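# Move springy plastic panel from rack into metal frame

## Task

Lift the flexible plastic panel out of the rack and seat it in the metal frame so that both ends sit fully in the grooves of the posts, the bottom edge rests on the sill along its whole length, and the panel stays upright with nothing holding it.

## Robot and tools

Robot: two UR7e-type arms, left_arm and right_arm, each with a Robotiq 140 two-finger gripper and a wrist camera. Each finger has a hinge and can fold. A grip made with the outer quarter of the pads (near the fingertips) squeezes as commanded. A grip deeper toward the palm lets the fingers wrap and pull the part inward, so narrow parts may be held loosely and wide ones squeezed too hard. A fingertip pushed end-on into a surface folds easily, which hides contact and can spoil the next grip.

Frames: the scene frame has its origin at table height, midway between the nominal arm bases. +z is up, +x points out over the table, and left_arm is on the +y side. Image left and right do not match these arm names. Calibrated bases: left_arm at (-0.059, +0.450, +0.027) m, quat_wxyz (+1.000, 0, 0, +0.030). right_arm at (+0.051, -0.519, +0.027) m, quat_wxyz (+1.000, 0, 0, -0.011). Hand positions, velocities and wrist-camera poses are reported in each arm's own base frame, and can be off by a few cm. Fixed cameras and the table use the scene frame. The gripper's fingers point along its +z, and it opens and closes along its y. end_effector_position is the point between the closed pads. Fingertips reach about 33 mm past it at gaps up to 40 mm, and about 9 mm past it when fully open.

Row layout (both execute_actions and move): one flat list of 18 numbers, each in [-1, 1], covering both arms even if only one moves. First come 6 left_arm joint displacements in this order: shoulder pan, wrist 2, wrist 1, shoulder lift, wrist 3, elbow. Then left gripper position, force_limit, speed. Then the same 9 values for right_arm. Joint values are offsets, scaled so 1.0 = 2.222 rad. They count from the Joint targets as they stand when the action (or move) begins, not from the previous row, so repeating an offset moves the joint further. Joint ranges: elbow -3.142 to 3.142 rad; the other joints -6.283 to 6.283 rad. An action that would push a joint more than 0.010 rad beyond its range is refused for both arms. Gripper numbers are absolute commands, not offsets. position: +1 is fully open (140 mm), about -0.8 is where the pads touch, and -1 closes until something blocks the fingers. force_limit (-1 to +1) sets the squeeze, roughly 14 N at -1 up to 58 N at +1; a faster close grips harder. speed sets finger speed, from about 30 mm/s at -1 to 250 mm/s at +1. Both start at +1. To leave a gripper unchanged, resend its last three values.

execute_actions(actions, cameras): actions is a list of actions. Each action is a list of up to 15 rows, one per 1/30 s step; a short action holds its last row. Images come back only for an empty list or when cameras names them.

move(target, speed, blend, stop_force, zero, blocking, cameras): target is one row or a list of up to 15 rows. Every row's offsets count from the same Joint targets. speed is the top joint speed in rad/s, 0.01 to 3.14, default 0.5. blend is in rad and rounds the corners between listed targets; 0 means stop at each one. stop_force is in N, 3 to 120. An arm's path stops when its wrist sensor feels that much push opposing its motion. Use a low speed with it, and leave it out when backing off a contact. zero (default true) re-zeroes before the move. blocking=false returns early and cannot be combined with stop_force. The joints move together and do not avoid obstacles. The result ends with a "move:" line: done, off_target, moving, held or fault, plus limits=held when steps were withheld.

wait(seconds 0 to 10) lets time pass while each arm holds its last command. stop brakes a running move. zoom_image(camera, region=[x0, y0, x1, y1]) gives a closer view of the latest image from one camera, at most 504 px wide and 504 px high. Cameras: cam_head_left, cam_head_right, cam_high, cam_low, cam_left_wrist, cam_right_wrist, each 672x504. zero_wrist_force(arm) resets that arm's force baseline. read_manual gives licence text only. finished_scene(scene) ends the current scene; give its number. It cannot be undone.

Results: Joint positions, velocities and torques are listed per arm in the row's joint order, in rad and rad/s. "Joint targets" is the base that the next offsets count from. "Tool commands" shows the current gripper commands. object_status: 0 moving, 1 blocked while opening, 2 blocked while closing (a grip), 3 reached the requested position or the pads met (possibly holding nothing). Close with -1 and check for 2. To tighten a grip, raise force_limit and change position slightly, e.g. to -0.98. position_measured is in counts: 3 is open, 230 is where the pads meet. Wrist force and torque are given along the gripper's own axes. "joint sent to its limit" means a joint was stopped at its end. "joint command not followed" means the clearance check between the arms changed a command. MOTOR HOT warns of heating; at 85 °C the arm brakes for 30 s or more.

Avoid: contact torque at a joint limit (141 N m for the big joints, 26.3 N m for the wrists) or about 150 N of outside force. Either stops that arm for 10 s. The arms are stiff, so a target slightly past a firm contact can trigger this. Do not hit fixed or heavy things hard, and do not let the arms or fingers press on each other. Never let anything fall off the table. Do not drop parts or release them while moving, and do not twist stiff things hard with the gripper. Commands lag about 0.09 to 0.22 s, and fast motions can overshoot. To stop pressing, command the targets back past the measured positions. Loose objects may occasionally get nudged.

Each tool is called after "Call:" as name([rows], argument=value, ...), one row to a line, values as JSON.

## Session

Call:
execute_actions(actions=[], cameras=["cam_head_left", "cam_head_right", "cam_low"])

Scene clock: 0.00 s.
left_arm: end_effector_position=(+0.3227, -0.0367, +0.1395) position_measured=3 object_status=3 end_effector_quat_wxyz=(-0.049, +0.909, -0.394, +0.124) | right_arm: end_effector_position=(+1.0232, +0.3931, +0.3299) position_measured=3 object_status=3 end_effector_quat_wxyz=(-0.281, +0.783, -0.059, +0.552)
Joint names: [shoulder pan, wrist 2, wrist 1, shoulder lift, wrist 3, elbow]
Joint positions: left_arm=[-0.721 -1.403 -1.938 -2.296 3.256 2.454] | right_arm=[0.187 -1.368 -3.062 -0.507 3.638 0.668]
Joint velocities: within noise
Joint torques (N m): no reading
Wrist force (N): no reading
Wrist torque (N m): no reading
Wrist force, peak (N): no reading
Joint targets: left_arm=[-0.721 -1.403 -1.938 -2.296 3.256 2.454] | right_arm=[0.187 -1.368 -3.062 -0.507 3.638 0.668]
Tool commands: left_gripper/position=+1.0 left_gripper/force_limit=+1.0 left_gripper/speed=+1.0 right_gripper/position=+1.0 right_gripper/force_limit=+1.0 right_gripper/speed=+1.0
Images, in order (width x height): cam_head_left 672x504, cam_head_right 672x504, cam_low 672x504.

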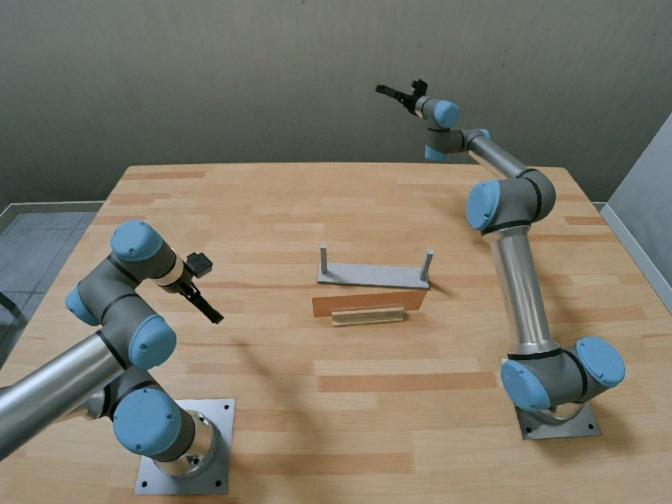

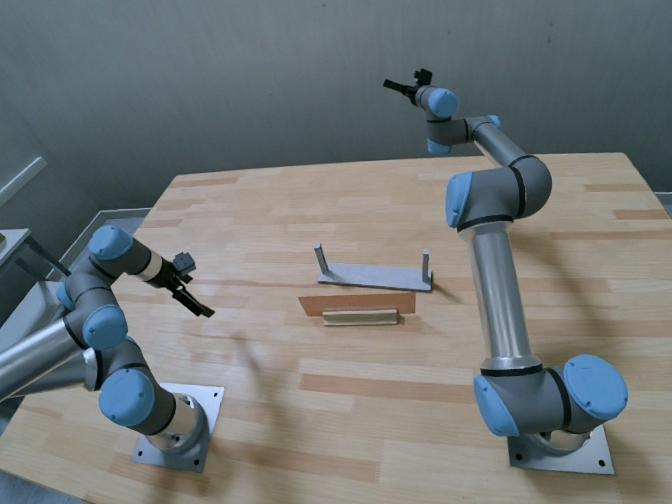

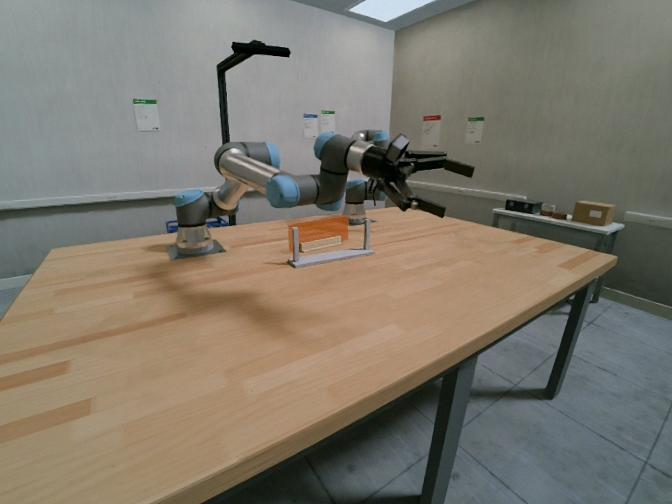

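Call:
move(target=[-0.1746,-0.0756,0.1287,0.286,-0.95,-0.3209,-0.3,0,0.2,0.2565,-0.0913,0.6346,-0.5181,0.7819,0.4822,-0.3,0,0.2], speed=0.9, cameras=[])

Call:
move(target=[0,0,0,0,-0.3133,0,-0.3,0,0.2,0,0,0,0,0,0,-0.3,0,0.2], speed=0.9, cameras=["cam_left_wrist", "cam_right_wrist", "cam_head_right"])

Scene clock: 21.87 s.
left_arm: end_effector_position=(+0.3213, -0.3458, +0.2432) position_measured=167 object_status=3 end_effector_quat_wxyz=(+0.001, +0.903, +0.429, +0.000) | right_arm: end_effector_position=(+0.2382, +0.4084, +0.2428) position_measured=167 object_status=3 end_effector_quat_wxyz=(+0.000, +0.740, -0.673, +0.000)
Joint names: [shoulder pan, wrist 2, wrist 1, shoulder lift, wrist 3, elbow]
Joint positions: left_arm=[-1.109 -1.571 -1.652 -1.661 1.145 1.741] | right_arm=[0.757 -1.571 -1.652 -1.658 5.375 1.739]
Joint torques (N m): left_arm=[-7.41 -1.71 -1.47 -9.59 -1.64 -37.07] | right_arm=[13.5 -2.18 -1.76 -28.71 2.01 -13.07]
Wrist force (N): left_arm=[-0.7 0.7 -0.7] | right_arm=[3.6 -0.6 1.9]
Wrist torque (N m): left_arm=[0.20 0.12 0.02] | right_arm=[0.14 -0.78 -0.41]
Wrist force, peak (N): left_arm=[-1.7 0.9 -0.9] | right_arm=[4.1 1.1 2.1]
Joint targets: left_arm=[-1.109 -1.571 -1.652 -1.661 1.145 1.741] | right_arm=[0.757 -1.571 -1.652 -1.658 5.375 1.739]
move: done
No camera images: "cameras" was empty.

Scene clock: 23.50 s.
left_arm: end_effector_position=(+0.3213, -0.3459, +0.2432) position_measured=167 object_status=3 end_effector_quat_wxyz=(+0.001, +0.702, +0.712, +0.000) | right_arm: end_effector_position=(+0.2380, +0.4083, +0.2428) position_measured=167 object_status=3 end_effector_quat_wxyz=(+0.000, +0.740, -0.673, +0.000)
Joint names: [shoulder pan, wrist 2, wrist 1, shoulder lift, wrist 3, elbow]
Joint positions: left_arm=[-1.109 -1.571 -1.652 -1.661 0.449 1.741] | right_arm=[0.757 -1.571 -1.652 -1.658 5.375 1.739]
Joint torques (N m): left_arm=[-7.28 -1.62 -1.51 -11.85 -1.18 -37.42] | right_arm=[12.8 -2.15 -1.56 -27.42 1.91 -12.48]
Wrist force (N): left_arm=[-0.7 0.4 -0.4] | right_arm=[3.5 -0.7 2.0]
Wrist torque (N m): left_arm=[0.15 0.08 0.02] | right_arm=[0.10 -0.76 -0.41]
Wrist force, peak (N): left_arm=[-1.1 0.2 -0.7] | right_arm=[3.8 -0.5 1.9]
Joint targets: left_arm=[-1.109 -1.571 -1.652 -1.661 0.449 1.741] | right_arm=[0.757 -1.571 -1.652 -1.658 5.375 1.739]
move: done
Images, in order (width x height): cam_head_right 672x504, cam_left_wrist 672x504, cam_right_wrist 672x504.

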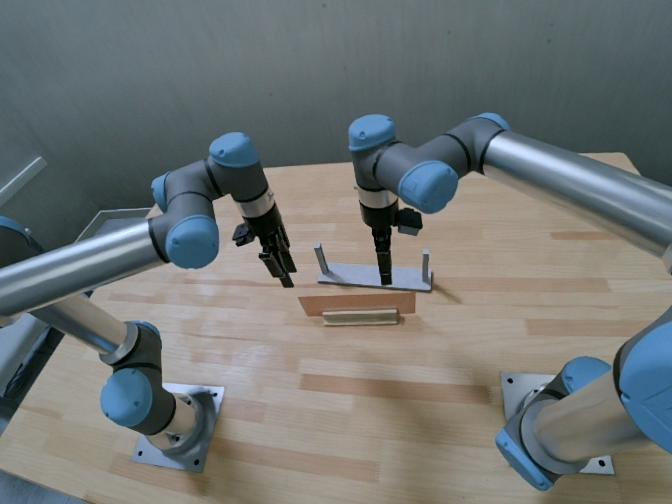

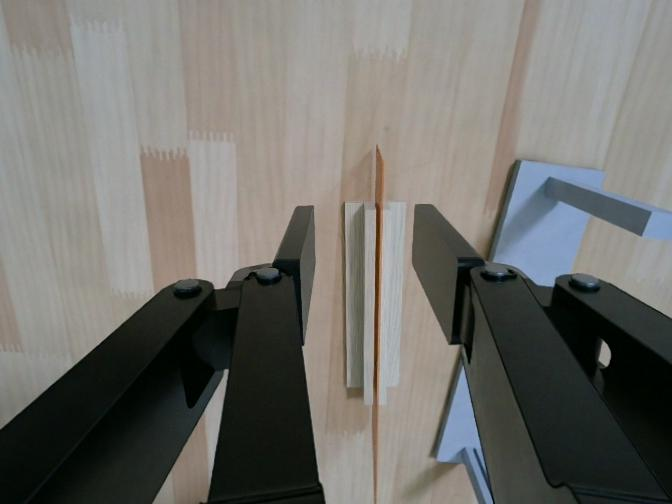

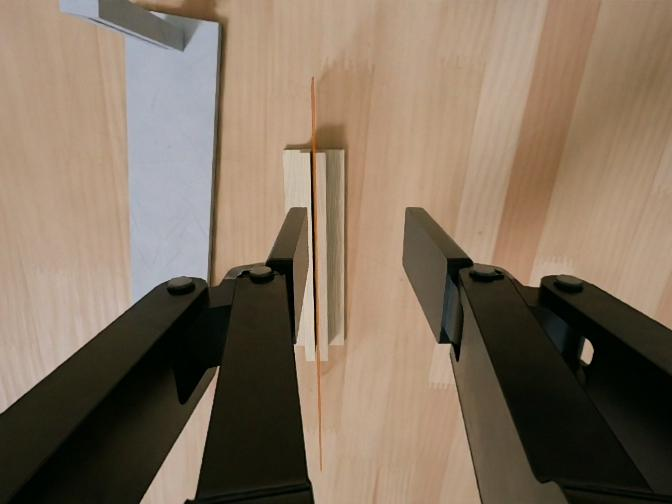

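Call:
zoom_image(camera="cam_left_wrist", region=[330, 130, 430, 230])

Call:
zoom_image(camera="cam_left_wrist", region=[330, 370, 430, 470])

Call:
zoom_image(camera="cam_right_wrist", region=[265, 65, 365, 165])

Call:
zoom_image(camera="cam_right_wrist", region=[265, 390, 365, 490])

Call:
zoom_image(camera="cam_left_wrist", region=[430, 150, 672, 330])

Call:
zoom_image(camera="cam_right_wrist", region=[40, 0, 240, 150])

Scaled by 5.040 from the camera's 672x504 image, which has a finer 960x720 frame.

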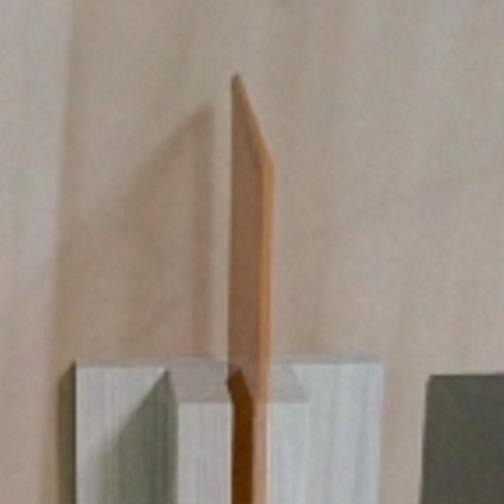

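Scaled by 5.040 from the camera's 672x504 image, which has a finer 960x720 frame.

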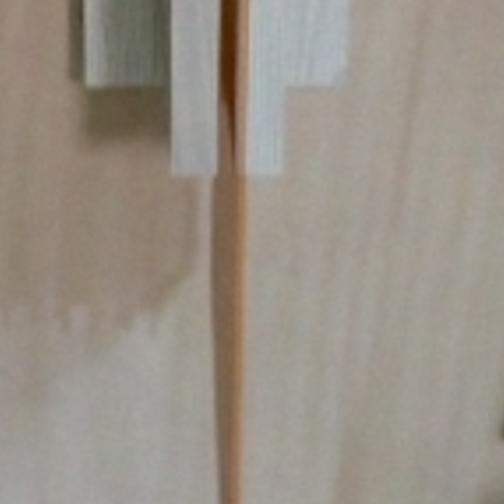

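Scaled by 5.040 from the camera's 672x504 image, which has a finer 960x720 frame.

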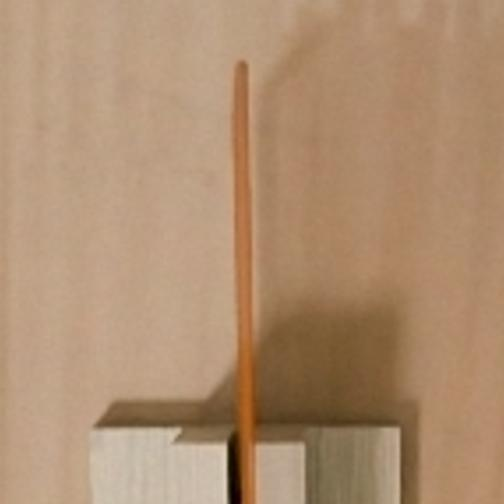

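Scaled by 5.040 from the camera's 672x504 image, which has a finer 960x720 frame.

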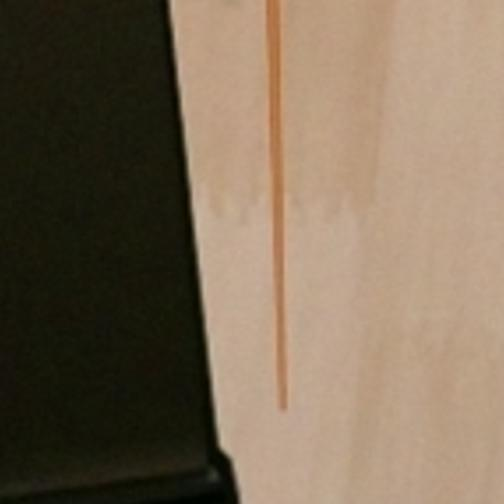

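Scaled by 2.083 from the camera's 672x504 image, which has a finer 960x720 frame.

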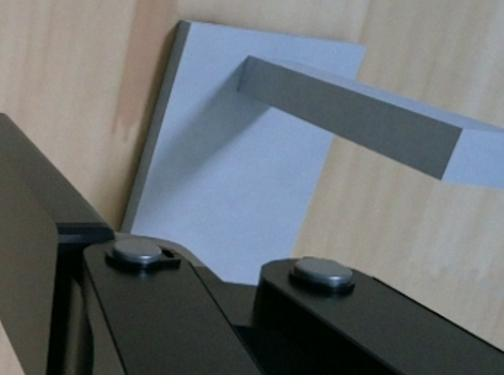

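Scaled by 2.520 from the camera's 672x504 image, which has a finer 960x720 frame.

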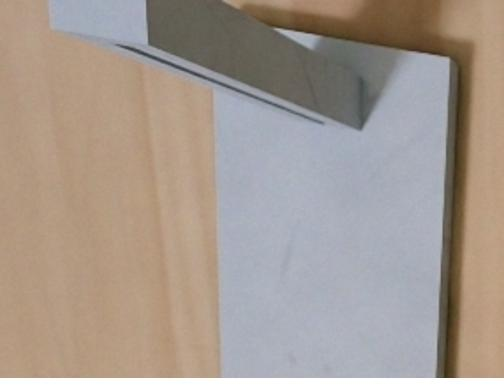

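Call:
move([
  [0.00307,0,-0.08348,0.05185,-0.00053,0.03162,-0.3,0,0.2,-0.03206,0,-0.08207,0.00475,-0.03566,0.07733,-0.3,0,0.2],
  [0.00307,0,-0.14209,0.06947,-0.00053,0.07262,-0.3,0,0.2,-0.03206,0,-0.14271,0.02292,-0.03566,0.1198,-0.3,0,0.2],
], speed=0.4, blend=[0.03, 0], cameras=["cam_left_wrist", "cam_right_wrist"])

Scene clock: 55.60 s.
left_arm: end_effector_position=(+0.3401, -0.3762, +0.1244) position_measured=167 object_status=3 end_effector_quat_wxyz=(+0.001, +0.700, +0.715, +0.000) | right_arm: end_effector_position=(+0.2604, +0.3853, +0.1240) position_measured=167 object_status=3 end_effector_quat_wxyz=(+0.000, +0.742, -0.670, +0.000)
Joint names: [shoulder pan, wrist 2, wrist 1, shoulder lift, wrist 3, elbow]
Joint positions: left_arm=[-1.102 -1.571 -1.968 -1.506 0.448 1.902] | right_arm=[0.686 -1.571 -1.968 -1.607 5.296 2.005]
Joint torques (N m): left_arm=[10.55 -1.44 -3.8 -17.99 -1.41 -8.88] | right_arm=[-10.6 -0.82 -4.73 -14.94 -1.9 -11.43]
Wrist force (N): left_arm=[-0.4 0.8 -0.4] | right_arm=[3.6 -0.8 1.8]
Wrist torque (N m): left_arm=[0.21 0.04 0.06] | right_arm=[0.10 -0.79 -0.25]
Wrist force, peak (N): left_arm=[0.0 0.4 -1.5] | right_arm=[3.4 -0.9 3.0]
Joint targets: left_arm=[-1.102 -1.571 -1.968 -1.506 0.448 1.903] | right_arm=[0.686 -1.571 -1.969 -1.607 5.296 2.006]
move: done
Images, in order (width x height): cam_left_wrist 672x504, cam_right_wrist 672x504.

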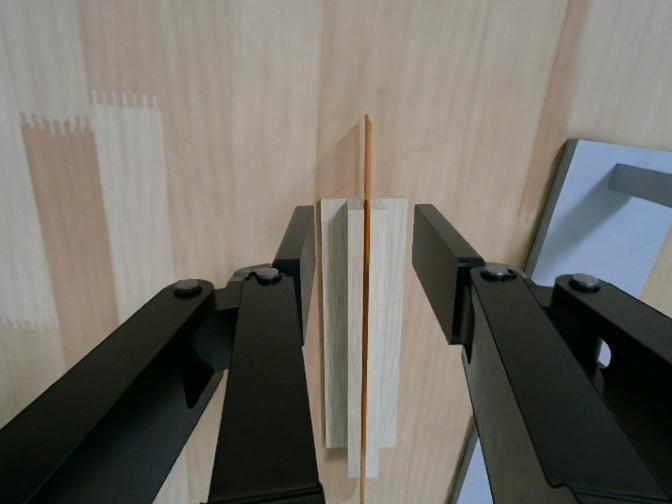

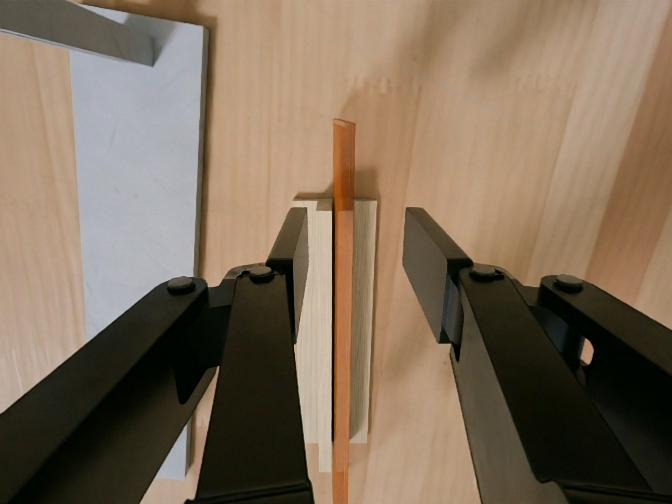

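Call:
zoom_image(camera="cam_right_wrist", region=[290, 100, 410, 220])

Call:
zoom_image(camera="cam_left_wrist", region=[310, 100, 430, 220])

Call:
zoom_image(camera="cam_left_wrist", region=[500, 120, 672, 300])

Call:
zoom_image(camera="cam_right_wrist", region=[0, 0, 230, 120])

Scaled by 4.200 from the camera's 672x504 image, which has a finer 960x720 frame.

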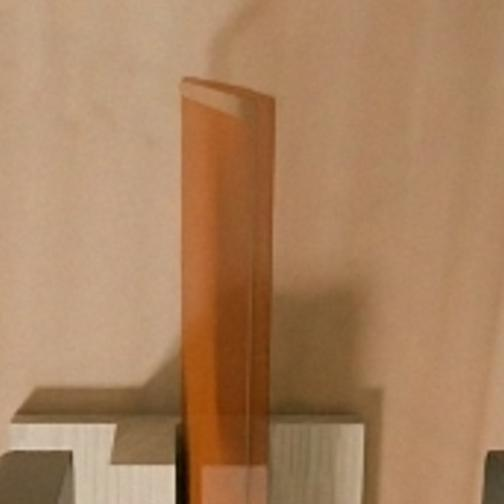

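Scaled by 4.200 from the camera's 672x504 image, which has a finer 960x720 frame.

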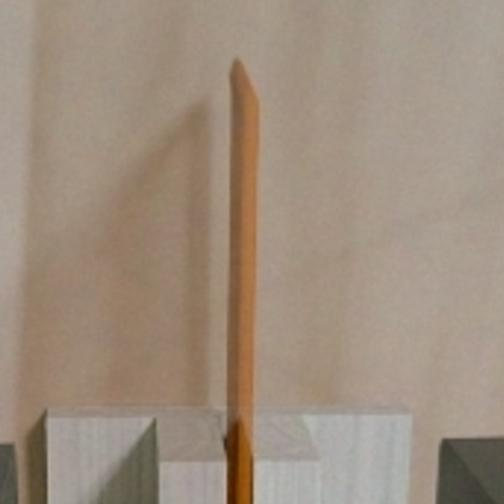

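Scaled by 2.800 from the camera's 672x504 image, which has a finer 960x720 frame.

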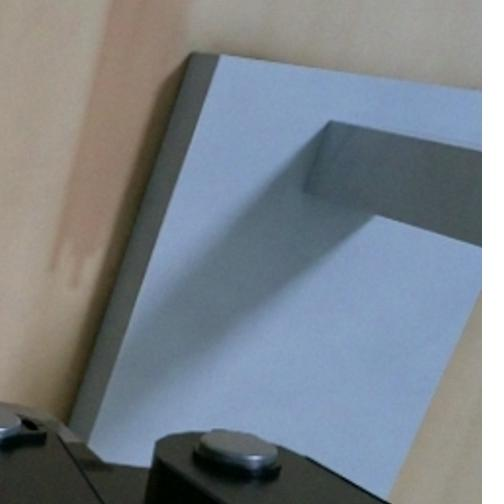

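Scaled by 2.191 from the camera's 672x504 image, which has a finer 960x720 frame.

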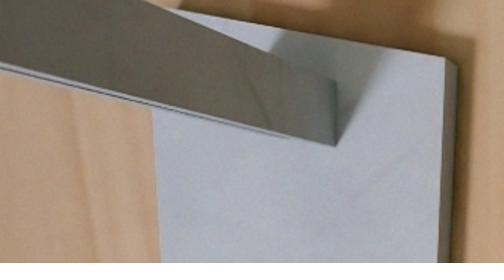

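Call:
execute_actions([
  [[0,0,0,0,0,0,-0.54,0,0.2,-0.00159,0,-0.00005,0.00156,-0.00159,-0.00151,-0.54,0,0.2]],
  [[0,0,0,0,0,0,-1,0.5,-1,0,0,0,0,0,0,-1,0.5,-1]],
  [[0,0,0,0,0,0,-1,0.5,-1,0,0,0,0,0,0,-1,0.5,-1]],
  [[0,0,0,0,0,0,-1,0.5,-1,0,0,0,0,0,0,-1,0.5,-1]],
])

Scene clock: 69.40 s.
left_arm: end_effector_position=(+0.3401, -0.3761, +0.1243) position_measured=232 object_status=3 end_effector_quat_wxyz=(+0.001, +0.700, +0.715, +0.000) | right_arm: end_effector_position=(+0.2629, +0.3853, +0.1239) position_measured=231 object_status=3 end_effector_quat_wxyz=(+0.000, +0.742, -0.670, +0.000)
Joint names: [shoulder pan, wrist 2, wrist 1, shoulder lift, wrist 3, elbow]
Joint positions: left_arm=[-1.102 -1.571 -1.968 -1.506 0.448 1.903] | right_arm=[0.682 -1.571 -1.969 -1.604 5.293 2.002]
Joint torques (N m): left_arm=[9.34 -1.46 -3.32 -17.68 -1.34 -10.13] | right_arm=[-8.77 1.7 -2.45 -15.3 -2.05 -34.3]
Wrist force (N): left_arm=[0.3 1.1 -1.7] | right_arm=[4.2 -1.0 0.2]
Wrist torque (N m): left_arm=[0.22 0.06 0.06] | right_arm=[0.13 -0.78 -0.24]
Wrist force, peak (N): left_arm=[0.2 1.1 -2.6] | right_arm=[4.2 -1.0 0.2]
Joint targets: left_arm=[-1.102 -1.571 -1.968 -1.506 0.448 1.903] | right_arm=[0.682 -1.571 -1.969 -1.604 5.293 2.002]
Step readings (joint positions of left_arm | right_arm):
0: [-1.102 -1.571 -1.968 -1.506 0.448 1.903] | [0.686 -1.571 -1.969 -1.607 5.296 2.006]
1: [-1.102 -1.571 -1.968 -1.506 0.448 1.903] | [0.686 -1.571 -1.969 -1.607 5.296 2.006]
2: [-1.102 -1.571 -1.968 -1.506 0.448 1.903] | [0.685 -1.571 -1.969 -1.607 5.296 2.006]
4: [-1.102 -1.571 -1.968 -1.506 0.448 1.903] | [0.684 -1.571 -1.969 -1.606 5.294 2.005]
8: [-1.102 -1.571 -1.968 -1.506 0.448 1.903] | [0.683 -1.571 -1.969 -1.604 5.293 2.003]
15: [-1.102 -1.571 -1.968 -1.506 0.448 1.903] | [0.682 -1.571 -1.969 -1.604 5.293 2.002]
16: [-1.102 -1.571 -1.968 -1.506 0.448 1.903] | [0.682 -1.571 -1.969 -1.604 5.293 2.002]
17: [-1.102 -1.571 -1.968 -1.506 0.448 1.903] | [0.682 -1.571 -1.969 -1.604 5.293 2.002]
19: [-1.102 -1.571 -1.968 -1.506 0.448 1.903] | [0.682 -1.571 -1.969 -1.604 5.293 2.002]
23: [-1.102 -1.571 -1.968 -1.506 0.448 1.903] | [0.682 -1.571 -1.969 -1.604 5.293 2.002]
30: [-1.102 -1.571 -1.968 -1.506 0.448 1.903] | [0.682 -1.571 -1.969 -1.604 5.293 2.002]
31: [-1.102 -1.571 -1.968 -1.506 0.448 1.903] | [0.682 -1.571 -1.969 -1.604 5.293 2.002]
32: [-1.102 -1.571 -1.968 -1.506 0.448 1.903] | [0.682 -1.571 -1.969 -1.604 5.293 2.002]
34: [-1.102 -1.571 -1.968 -1.506 0.448 1.903] | [0.682 -1.571 -1.969 -1.604 5.293 2.002]
38: [-1.102 -1.571 -1.968 -1.506 0.448 1.903] | [0.682 -1.571 -1.969 -1.604 5.293 2.002]
45: [-1.102 -1.571 -1.968 -1.506 0.448 1.903] | [0.682 -1.571 -1.969 -1.604 5.293 2.002]
46: [-1.102 -1.571 -1.968 -1.506 0.448 1.903] | [0.682 -1.571 -1.969 -1.604 5.293 2.002]
47: [-1.102 -1.571 -1.968 -1.506 0.448 1.903] | [0.682 -1.571 -1.969 -1.604 5.293 2.002]
49: [-1.102 -1.571 -1.968 -1.506 0.448 1.903] | [0.682 -1.571 -1.969 -1.604 5.293 2.002]
53: [-1.102 -1.571 -1.968 -1.506 0.448 1.903] | [0.682 -1.571 -1.969 -1.604 5.293 2.002]
60: [-1.102 -1.571 -1.968 -1.506 0.448 1.903] | [0.682 -1.571 -1.969 -1.604 5.293 2.002]

Call:
move([
  [0,0,0.05978,-0.0179,0,-0.04188,-1,0.5,-1,0,0,0.06176,-0.01842,0,-0.04333,-1,0.5,-1],
  [0.02647,0,0.06312,0.02389,0.17498,-0.08701,-1,0.5,-1,-0.02139,0,0.06128,-0.01205,-0.09789,-0.04923,-1,0.5,-1],
  [0.05371,0,0.0729,0.07455,0.35074,-0.14744,-1,0.5,-1,-0.04423,0,0.06046,0.00658,-0.19724,-0.06704,-1,0.5,-1],
], speed=[0.12, 0.2, 0.2], blend=[0.01, 0.03, 0], cameras=["cam_left_wrist", "cam_right_wrist", "cam_head_right", "cam_low"])

Scene clock: 107.33 s.
left_arm: end_effector_position=(+0.4319, -0.4072, +0.1743) position_measured=232 object_status=3 end_effector_quat_wxyz=(+0.001, +0.893, +0.450, +0.000) | right_arm: end_effector_position=(+0.3189, +0.3705, +0.1738) position_measured=231 object_status=3 end_effector_quat_wxyz=(+0.000, +0.845, -0.535, +0.000)
Joint names: [shoulder pan, wrist 2, wrist 1, shoulder lift, wrist 3, elbow]
Joint positions: left_arm=[-0.982 -1.571 -1.806 -1.341 1.227 1.575] | right_arm=[0.584 -1.571 -1.835 -1.589 4.854 1.853]
Joint torques (N m): left_arm=[10.46 -1.21 -1.6 -26.15 1.68 -37.71] | right_arm=[-10.21 -0.08 -5.06 -17.53 -2.32 -38.6]
Wrist force (N): left_arm=[-0.8 0.5 0.1] | right_arm=[3.0 -0.9 2.4]
Wrist torque (N m): left_arm=[0.13 0.15 -0.34] | right_arm=[0.04 -0.57 0.02]
Wrist force, peak (N): left_arm=[5.4 0.8 0.0] | right_arm=[8.1 -0.2 2.4]
Joint targets: left_arm=[-0.982 -1.571 -1.806 -1.341 1.227 1.575] | right_arm=[0.584 -1.571 -1.835 -1.589 4.854 1.853]
move: done
Images, in order (width x height): cam_head_right 672x504, cam_low 672x504, cam_left_wrist 672x504, cam_right_wrist 672x504.

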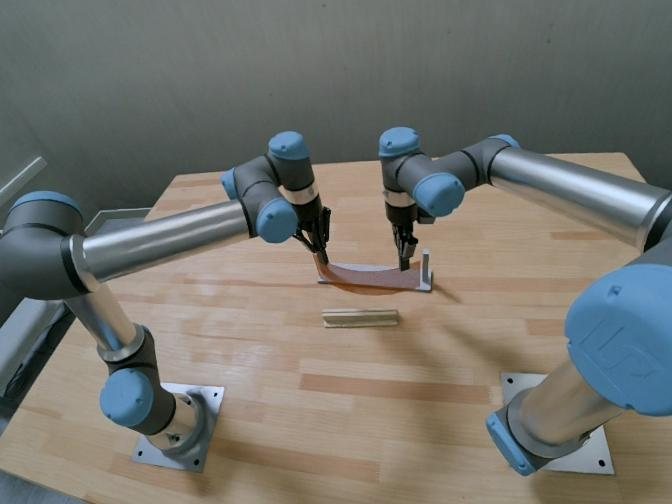

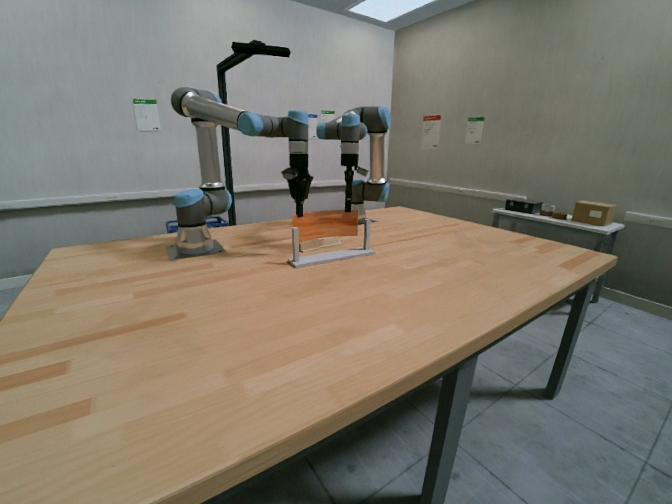

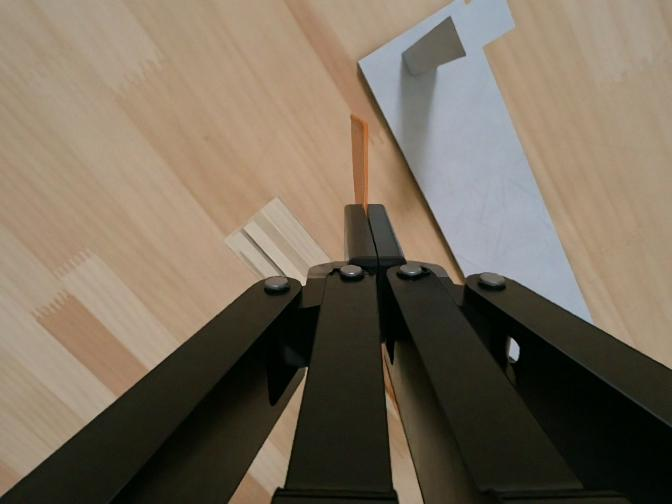

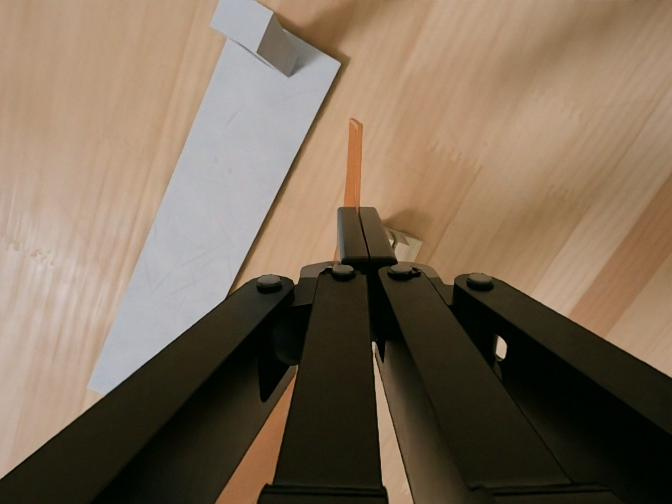

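Call:
zoom_image(camera="cam_left_wrist", region=[330, 0, 530, 210])

Call:
zoom_image(camera="cam_right_wrist", region=[190, 0, 390, 210])

Scaled by 2.400 from the camera's 672x504 image, which has a finer 960x720 frame.

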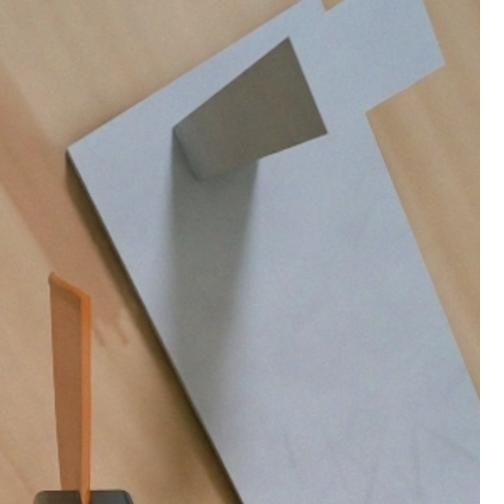

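Scaled by 2.400 from the camera's 672x504 image, which has a finer 960x720 frame.

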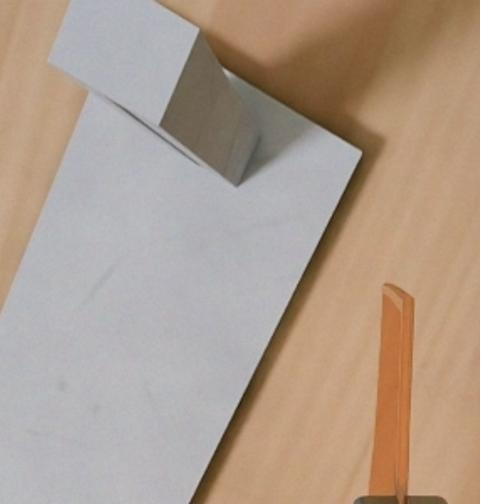

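Call:
move(target=[0.03023,0,0.01669,0.05272,0.05116,-0.06941,-1,0.5,-1,-0.03118,0,0.00126,0.04104,-0.05526,-0.0423,-1,0.5,-1], speed=0.12, stop_force=10, cameras=["cam_left_wrist", "cam_right_wrist", "cam_head_right"])

Scene clock: 130.03 s.
left_arm: end_effector_position=(+0.4893, -0.4176, +0.1743) position_measured=232 object_status=3 end_effector_quat_wxyz=(+0.001, +0.904, +0.429, +0.000) | right_arm: end_effector_position=(+0.3778, +0.3668, +0.1738) position_measured=231 object_status=3 end_effector_quat_wxyz=(+0.000, +0.859, -0.512, +0.000)
Joint names: [shoulder pan, wrist 2, wrist 1, shoulder lift, wrist 3, elbow]
Joint positions: left_arm=[-0.915 -1.571 -1.769 -1.224 1.341 1.421] | right_arm=[0.515 -1.571 -1.832 -1.498 4.731 1.759]
Joint torques (N m): left_arm=[10.47 -0.86 -1.53 -32.04 1.52 -37.82] | right_arm=[-10.39 -1.64 -1.73 -21.23 -2.22 -38.63]
Wrist force (N): left_arm=[-1.0 0.7 0.0] | right_arm=[3.0 -0.8 2.3]
Wrist torque (N m): left_arm=[0.19 0.19 -0.38] | right_arm=[0.05 -0.57 0.04]
Wrist force, peak (N): left_arm=[2.4 -0.9 -0.4] | right_arm=[5.7 0.6 2.7]
Joint targets: left_arm=[-0.915 -1.571 -1.769 -1.224 1.341 1.421] | right_arm=[0.515 -1.571 -1.832 -1.498 4.731 1.759]
move: done
Images, in order (width x height): cam_head_right 672x504, cam_left_wrist 672x504, cam_right_wrist 672x504.

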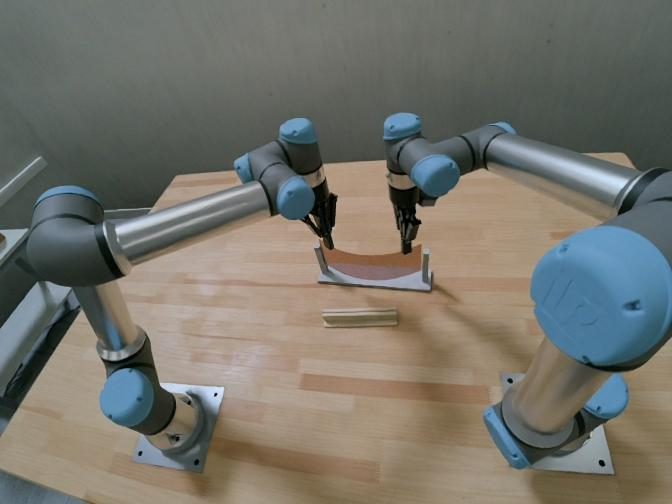

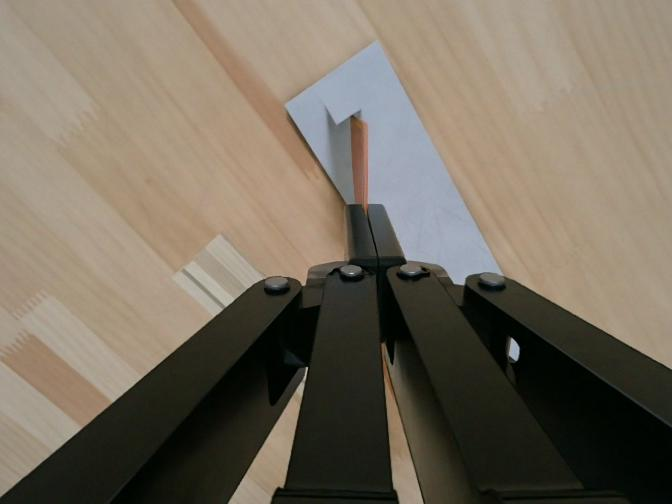

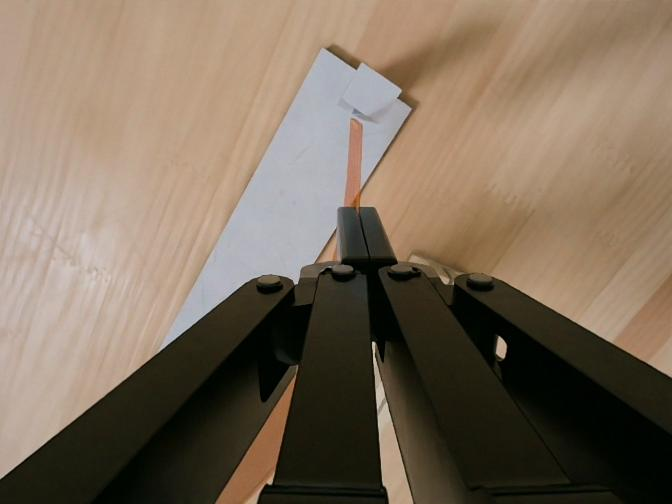

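Call:
zoom_image(camera="cam_left_wrist", region=[280, 30, 430, 180])

Call:
zoom_image(camera="cam_right_wrist", region=[300, 40, 430, 170])

Call:
zoom_image(camera="cam_head_right", region=[300, 220, 450, 300])

Scaled by 3.360 from the camera's 672x504 image, which has a finer 960x720 frame.

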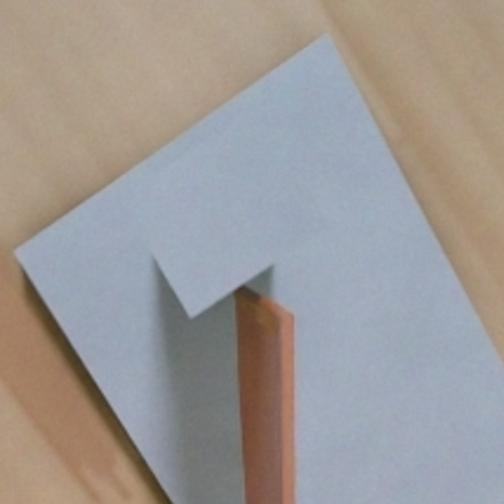

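Scaled by 3.877 from the camera's 672x504 image, which has a finer 960x720 frame.

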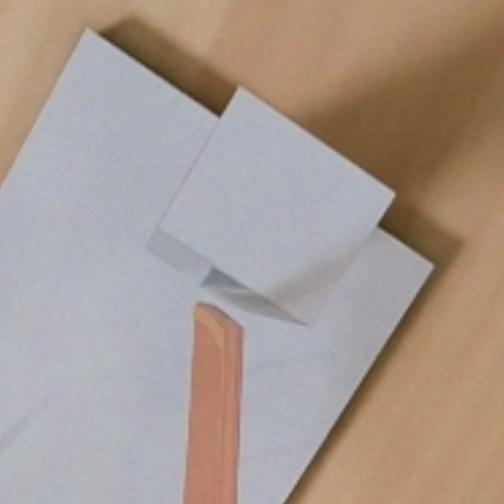

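Scaled by 3.360 from the camera's 672x504 image, which has a finer 960x720 frame.

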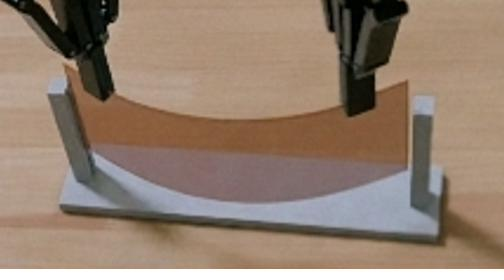

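Call:
move(target=[0.00019,0,-0.04064,0.011,0.00019,0.02964,-1,0.5,-1,-0.00093,0,-0.04455,0.01288,-0.00093,0.03167,-1,0.5,-1], speed=0.1, stop_force=8, cameras=[])

Call:
move(target=[0,0,-0.01923,0.0058,0,0.01343,-1,0.5,-1,0,0,-0.02133,0.00741,0,0.01391,-1,0.5,-1], speed=0.015, stop_force=3.5, cameras=["cam_left_wrist", "cam_right_wrist", "cam_head_right", "cam_low"])

Scene clock: 150.40 s.
left_arm: end_effector_position=(+0.4902, -0.4183, +0.1363) position_measured=232 object_status=3 end_effector_quat_wxyz=(+0.001, +0.904, +0.429, +0.000) | right_arm: end_effector_position=(+0.3787, +0.3661, +0.1358) position_measured=231 object_status=3 end_effector_quat_wxyz=(+0.000, +0.859, -0.512, +0.000)
Joint names: [shoulder pan, wrist 2, wrist 1, shoulder lift, wrist 3, elbow]
Joint positions: left_arm=[-0.915 -1.571 -1.859 -1.199 1.341 1.487] | right_arm=[0.513 -1.571 -1.931 -1.469 4.729 1.83]
Joint torques (N m): left_arm=[10.53 -0.67 -3.88 -32.53 1.58 -11.04] | right_arm=[-11.01 -1.79 -4.97 -21.98 -2.3 -11.6]
Wrist force (N): left_arm=[-1.0 0.9 -0.2] | right_arm=[3.0 -1.0 2.2]
Wrist torque (N m): left_arm=[0.22 0.19 -0.37] | right_arm=[0.02 -0.60 0.05]
Wrist force, peak (N): left_arm=[-1.0 1.2 -0.2] | right_arm=[3.9 -0.6 2.4]
Joint targets: left_arm=[-0.915 -1.571 -1.859 -1.199 1.341 1.487] | right_arm=[0.513 -1.571 -1.931 -1.469 4.729 1.830]
move: done
No camera images: "cameras" was empty.

Scene clock: 153.23 s.
left_arm: end_effector_position=(+0.4903, -0.4184, +0.1286) position_measured=232 object_status=3 end_effector_quat_wxyz=(+0.001, +0.904, +0.429, +0.000) | right_arm: end_effector_position=(+0.3788, +0.3662, +0.1281) position_measured=231 object_status=3 end_effector_quat_wxyz=(+0.000, +0.859, -0.512, +0.000)
Joint names: [shoulder pan, wrist 2, wrist 1, shoulder lift, wrist 3, elbow]
Joint positions: left_arm=[-0.915 -1.571 -1.878 -1.194 1.341 1.499] | right_arm=[0.513 -1.571 -1.951 -1.462 4.729 1.843]
Joint torques (N m): left_arm=[7.97 -0.58 -1.47 -56.11 1.49 -35.44] | right_arm=[-8.06 -1.82 -1.48 -33.56 -2.27 -36.4]
Wrist force (N): left_arm=[0.5 0.5 -4.0] | right_arm=[3.8 -0.9 -1.8]
Wrist torque (N m): left_arm=[0.20 0.08 -0.36] | right_arm=[-0.02 -0.63 0.05]
Wrist force, peak (N): left_arm=[0.2 0.6 -6.0] | right_arm=[3.8 -0.9 -3.7]
Joint targets: left_arm=[-0.915 -1.571 -1.878 -1.194 1.341 1.499] | right_arm=[0.513 -1.571 -1.951 -1.462 4.729 1.843]
move: contact (left_arm, right_arm); left_arm: the wrist 1 is farthest, 0.024 rad from its target; right_arm: the wrist 1 is farthest, 0.028 rad from its target
Images, in order (width x height): cam_head_right 672x504, cam_low 672x504, cam_left_wrist 672x504, cam_right_wrist 672x504.

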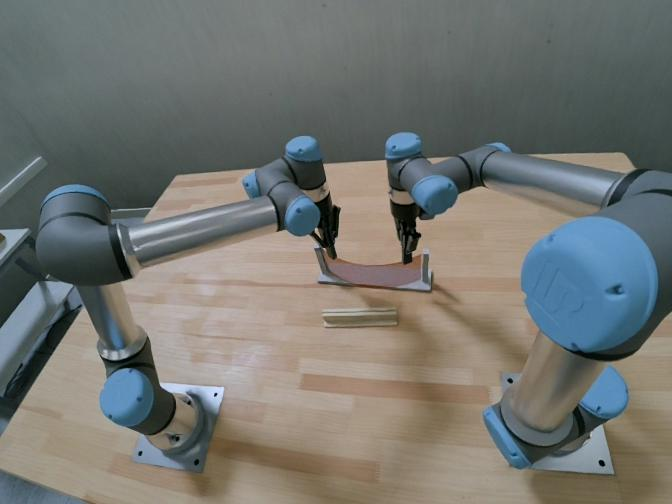

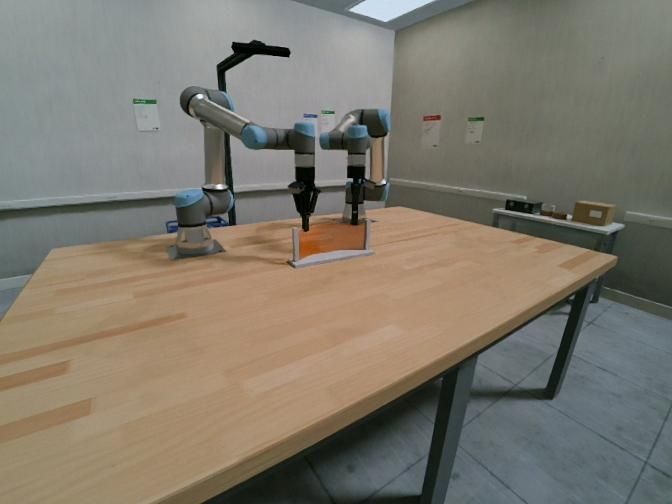

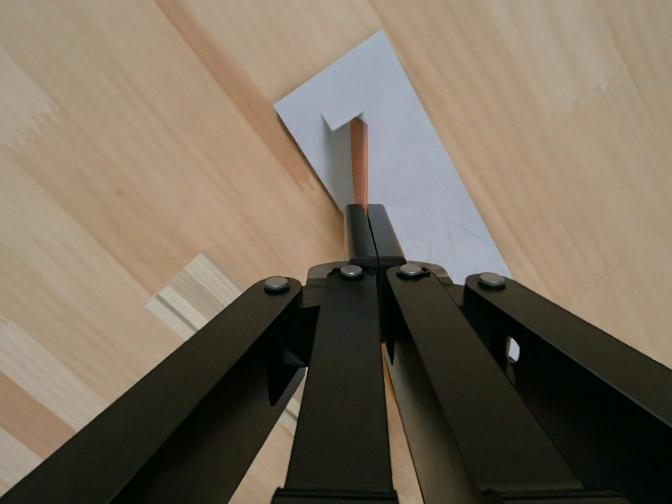

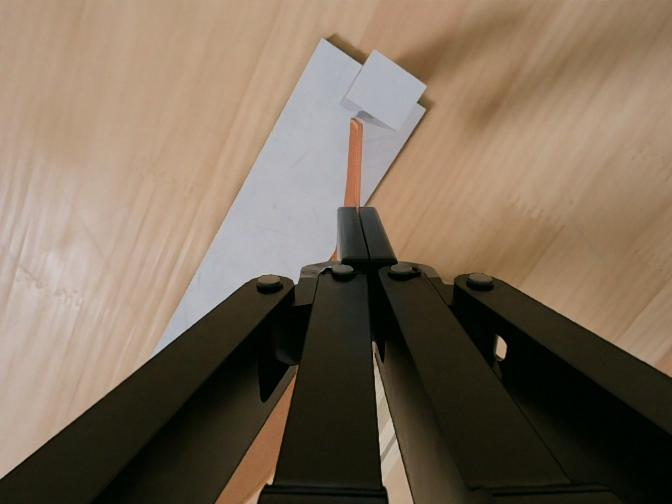

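Call:
zoom_image(camera="cam_left_wrist", region=[280, 30, 430, 180])

Call:
zoom_image(camera="cam_right_wrist", region=[300, 40, 430, 170])

Call:
zoom_image(camera="cam_head_right", region=[300, 230, 450, 300])

Call:
zoom_image(camera="cam_low", region=[280, 210, 390, 275])

Scaled by 3.360 from the camera's 672x504 image, which has a finer 960x720 frame.

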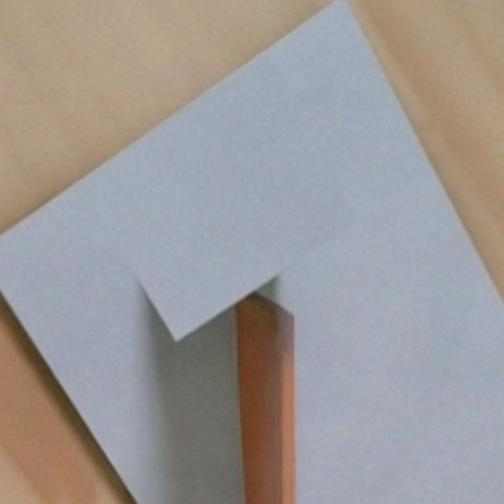

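Scaled by 3.877 from the camera's 672x504 image, which has a finer 960x720 frame.

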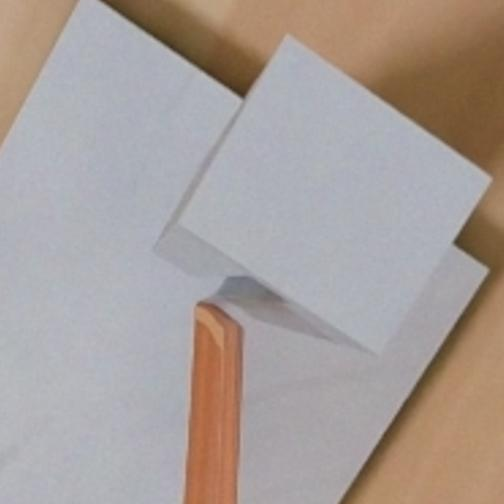

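Scaled by 3.360 from the camera's 672x504 image, which has a finer 960x720 frame.

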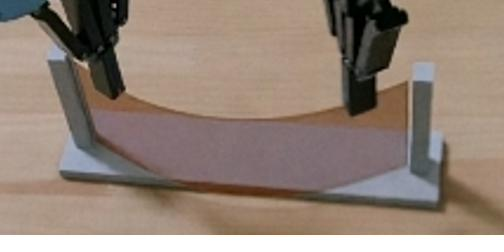

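Scaled by 4.582 from the camera's 672x504 image, which has a finer 960x720 frame.

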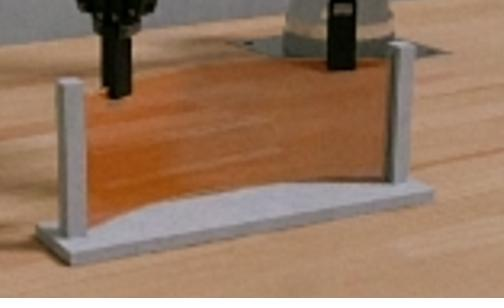

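Call:
move([
  [0.00051,0,0.00194,0.00027,0.00051,-0.0022,-1,0.5,-1,0,0,0.00178,-0.00062,0,-0.00116,-1,0.5,-1],
  [0.00493,0,0.00405,0.00416,-0.06393,-0.00772,-1,0.5,-1,-0.00501,0,0.00213,0.00178,0.06114,-0.00392,-1,0.5,-1],
  [0.01017,0,0.0066,0.01001,-0.1487,-0.01612,-1,0.5,-1,-0.01063,0,0.00277,0.00643,0.14553,-0.0092,-1,0.5,-1],
], speed=[0.02, 0.1, 0.1], stop_force=8, cameras=["cam_left_wrist", "cam_right_wrist", "cam_head_right", "cam_low"])

Scene clock: 192.47 s.
left_arm: end_effector_position=(+0.5059, -0.4150, +0.1300) position_measured=232 object_status=3 end_effector_quat_wxyz=(+0.000, +0.814, +0.580, +0.000) | right_arm: end_effector_position=(+0.3935, +0.3604, +0.1297) position_measured=231 object_status=3 end_effector_quat_wxyz=(+0.000, +0.758, -0.653, +0.000)
Joint names: [shoulder pan, wrist 2, wrist 1, shoulder lift, wrist 3, elbow]
Joint positions: left_arm=[-0.892 -1.571 -1.863 -1.171 1.011 1.463] | right_arm=[0.489 -1.571 -1.945 -1.448 5.053 1.822]
Joint torques (N m): left_arm=[11.76 -0.59 -1.12 -33.95 -1.13 -36.04] | right_arm=[-10.77 -1.73 -1.38 -22.9 1.86 -37.74]
Wrist force (N): left_arm=[-2.2 1.0 0.1] | right_arm=[1.9 -1.3 2.7]
Wrist torque (N m): left_arm=[0.18 0.10 -0.06] | right_arm=[0.04 -0.70 -0.25]
Wrist force, peak (N): left_arm=[0.4 0.6 -4.2] | right_arm=[3.5 -1.1 2.5]
Joint targets: left_arm=[-0.892 -1.571 -1.863 -1.171 1.011 1.463] | right_arm=[0.489 -1.571 -1.945 -1.448 5.053 1.822]
move: done
Images, in order (width x height): cam_head_right 672x504, cam_low 672x504, cam_left_wrist 672x504, cam_right_wrist 672x504.

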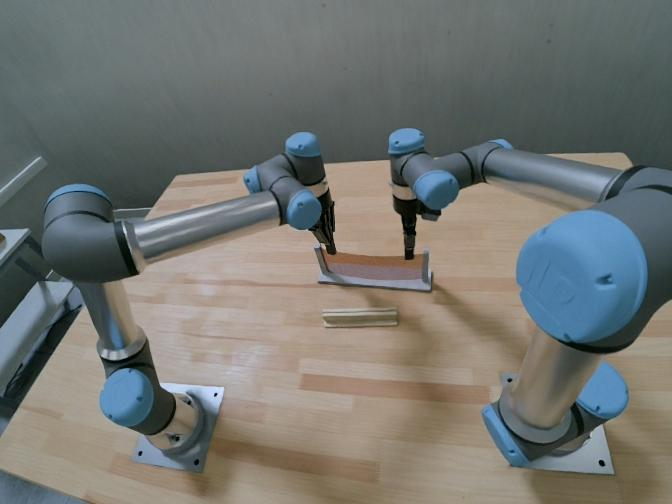

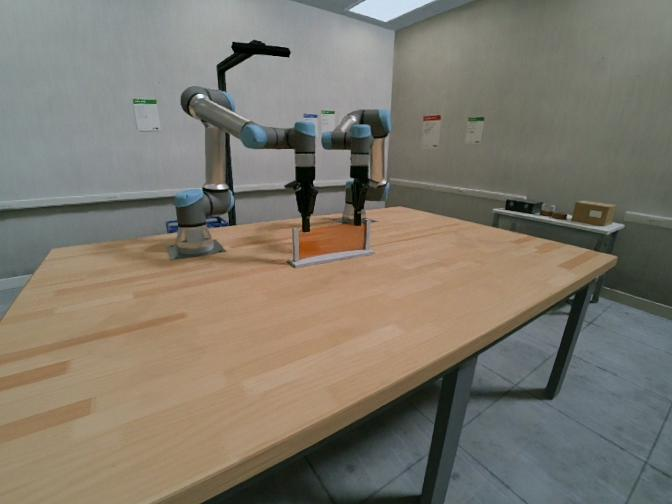

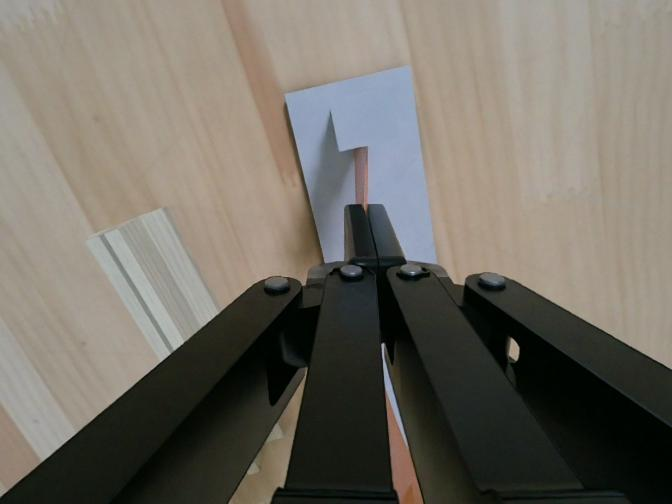

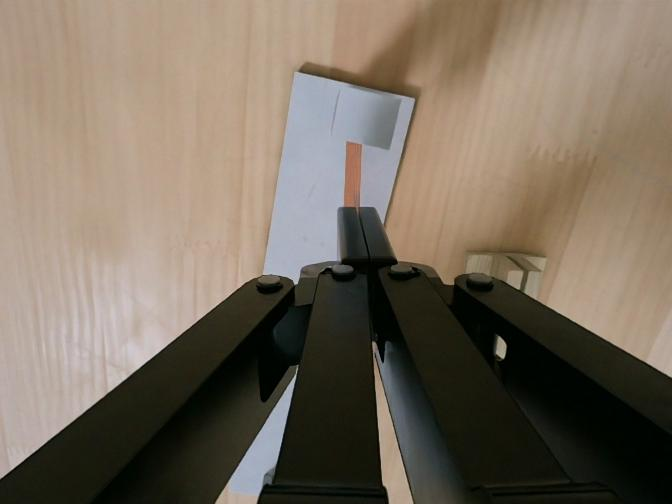

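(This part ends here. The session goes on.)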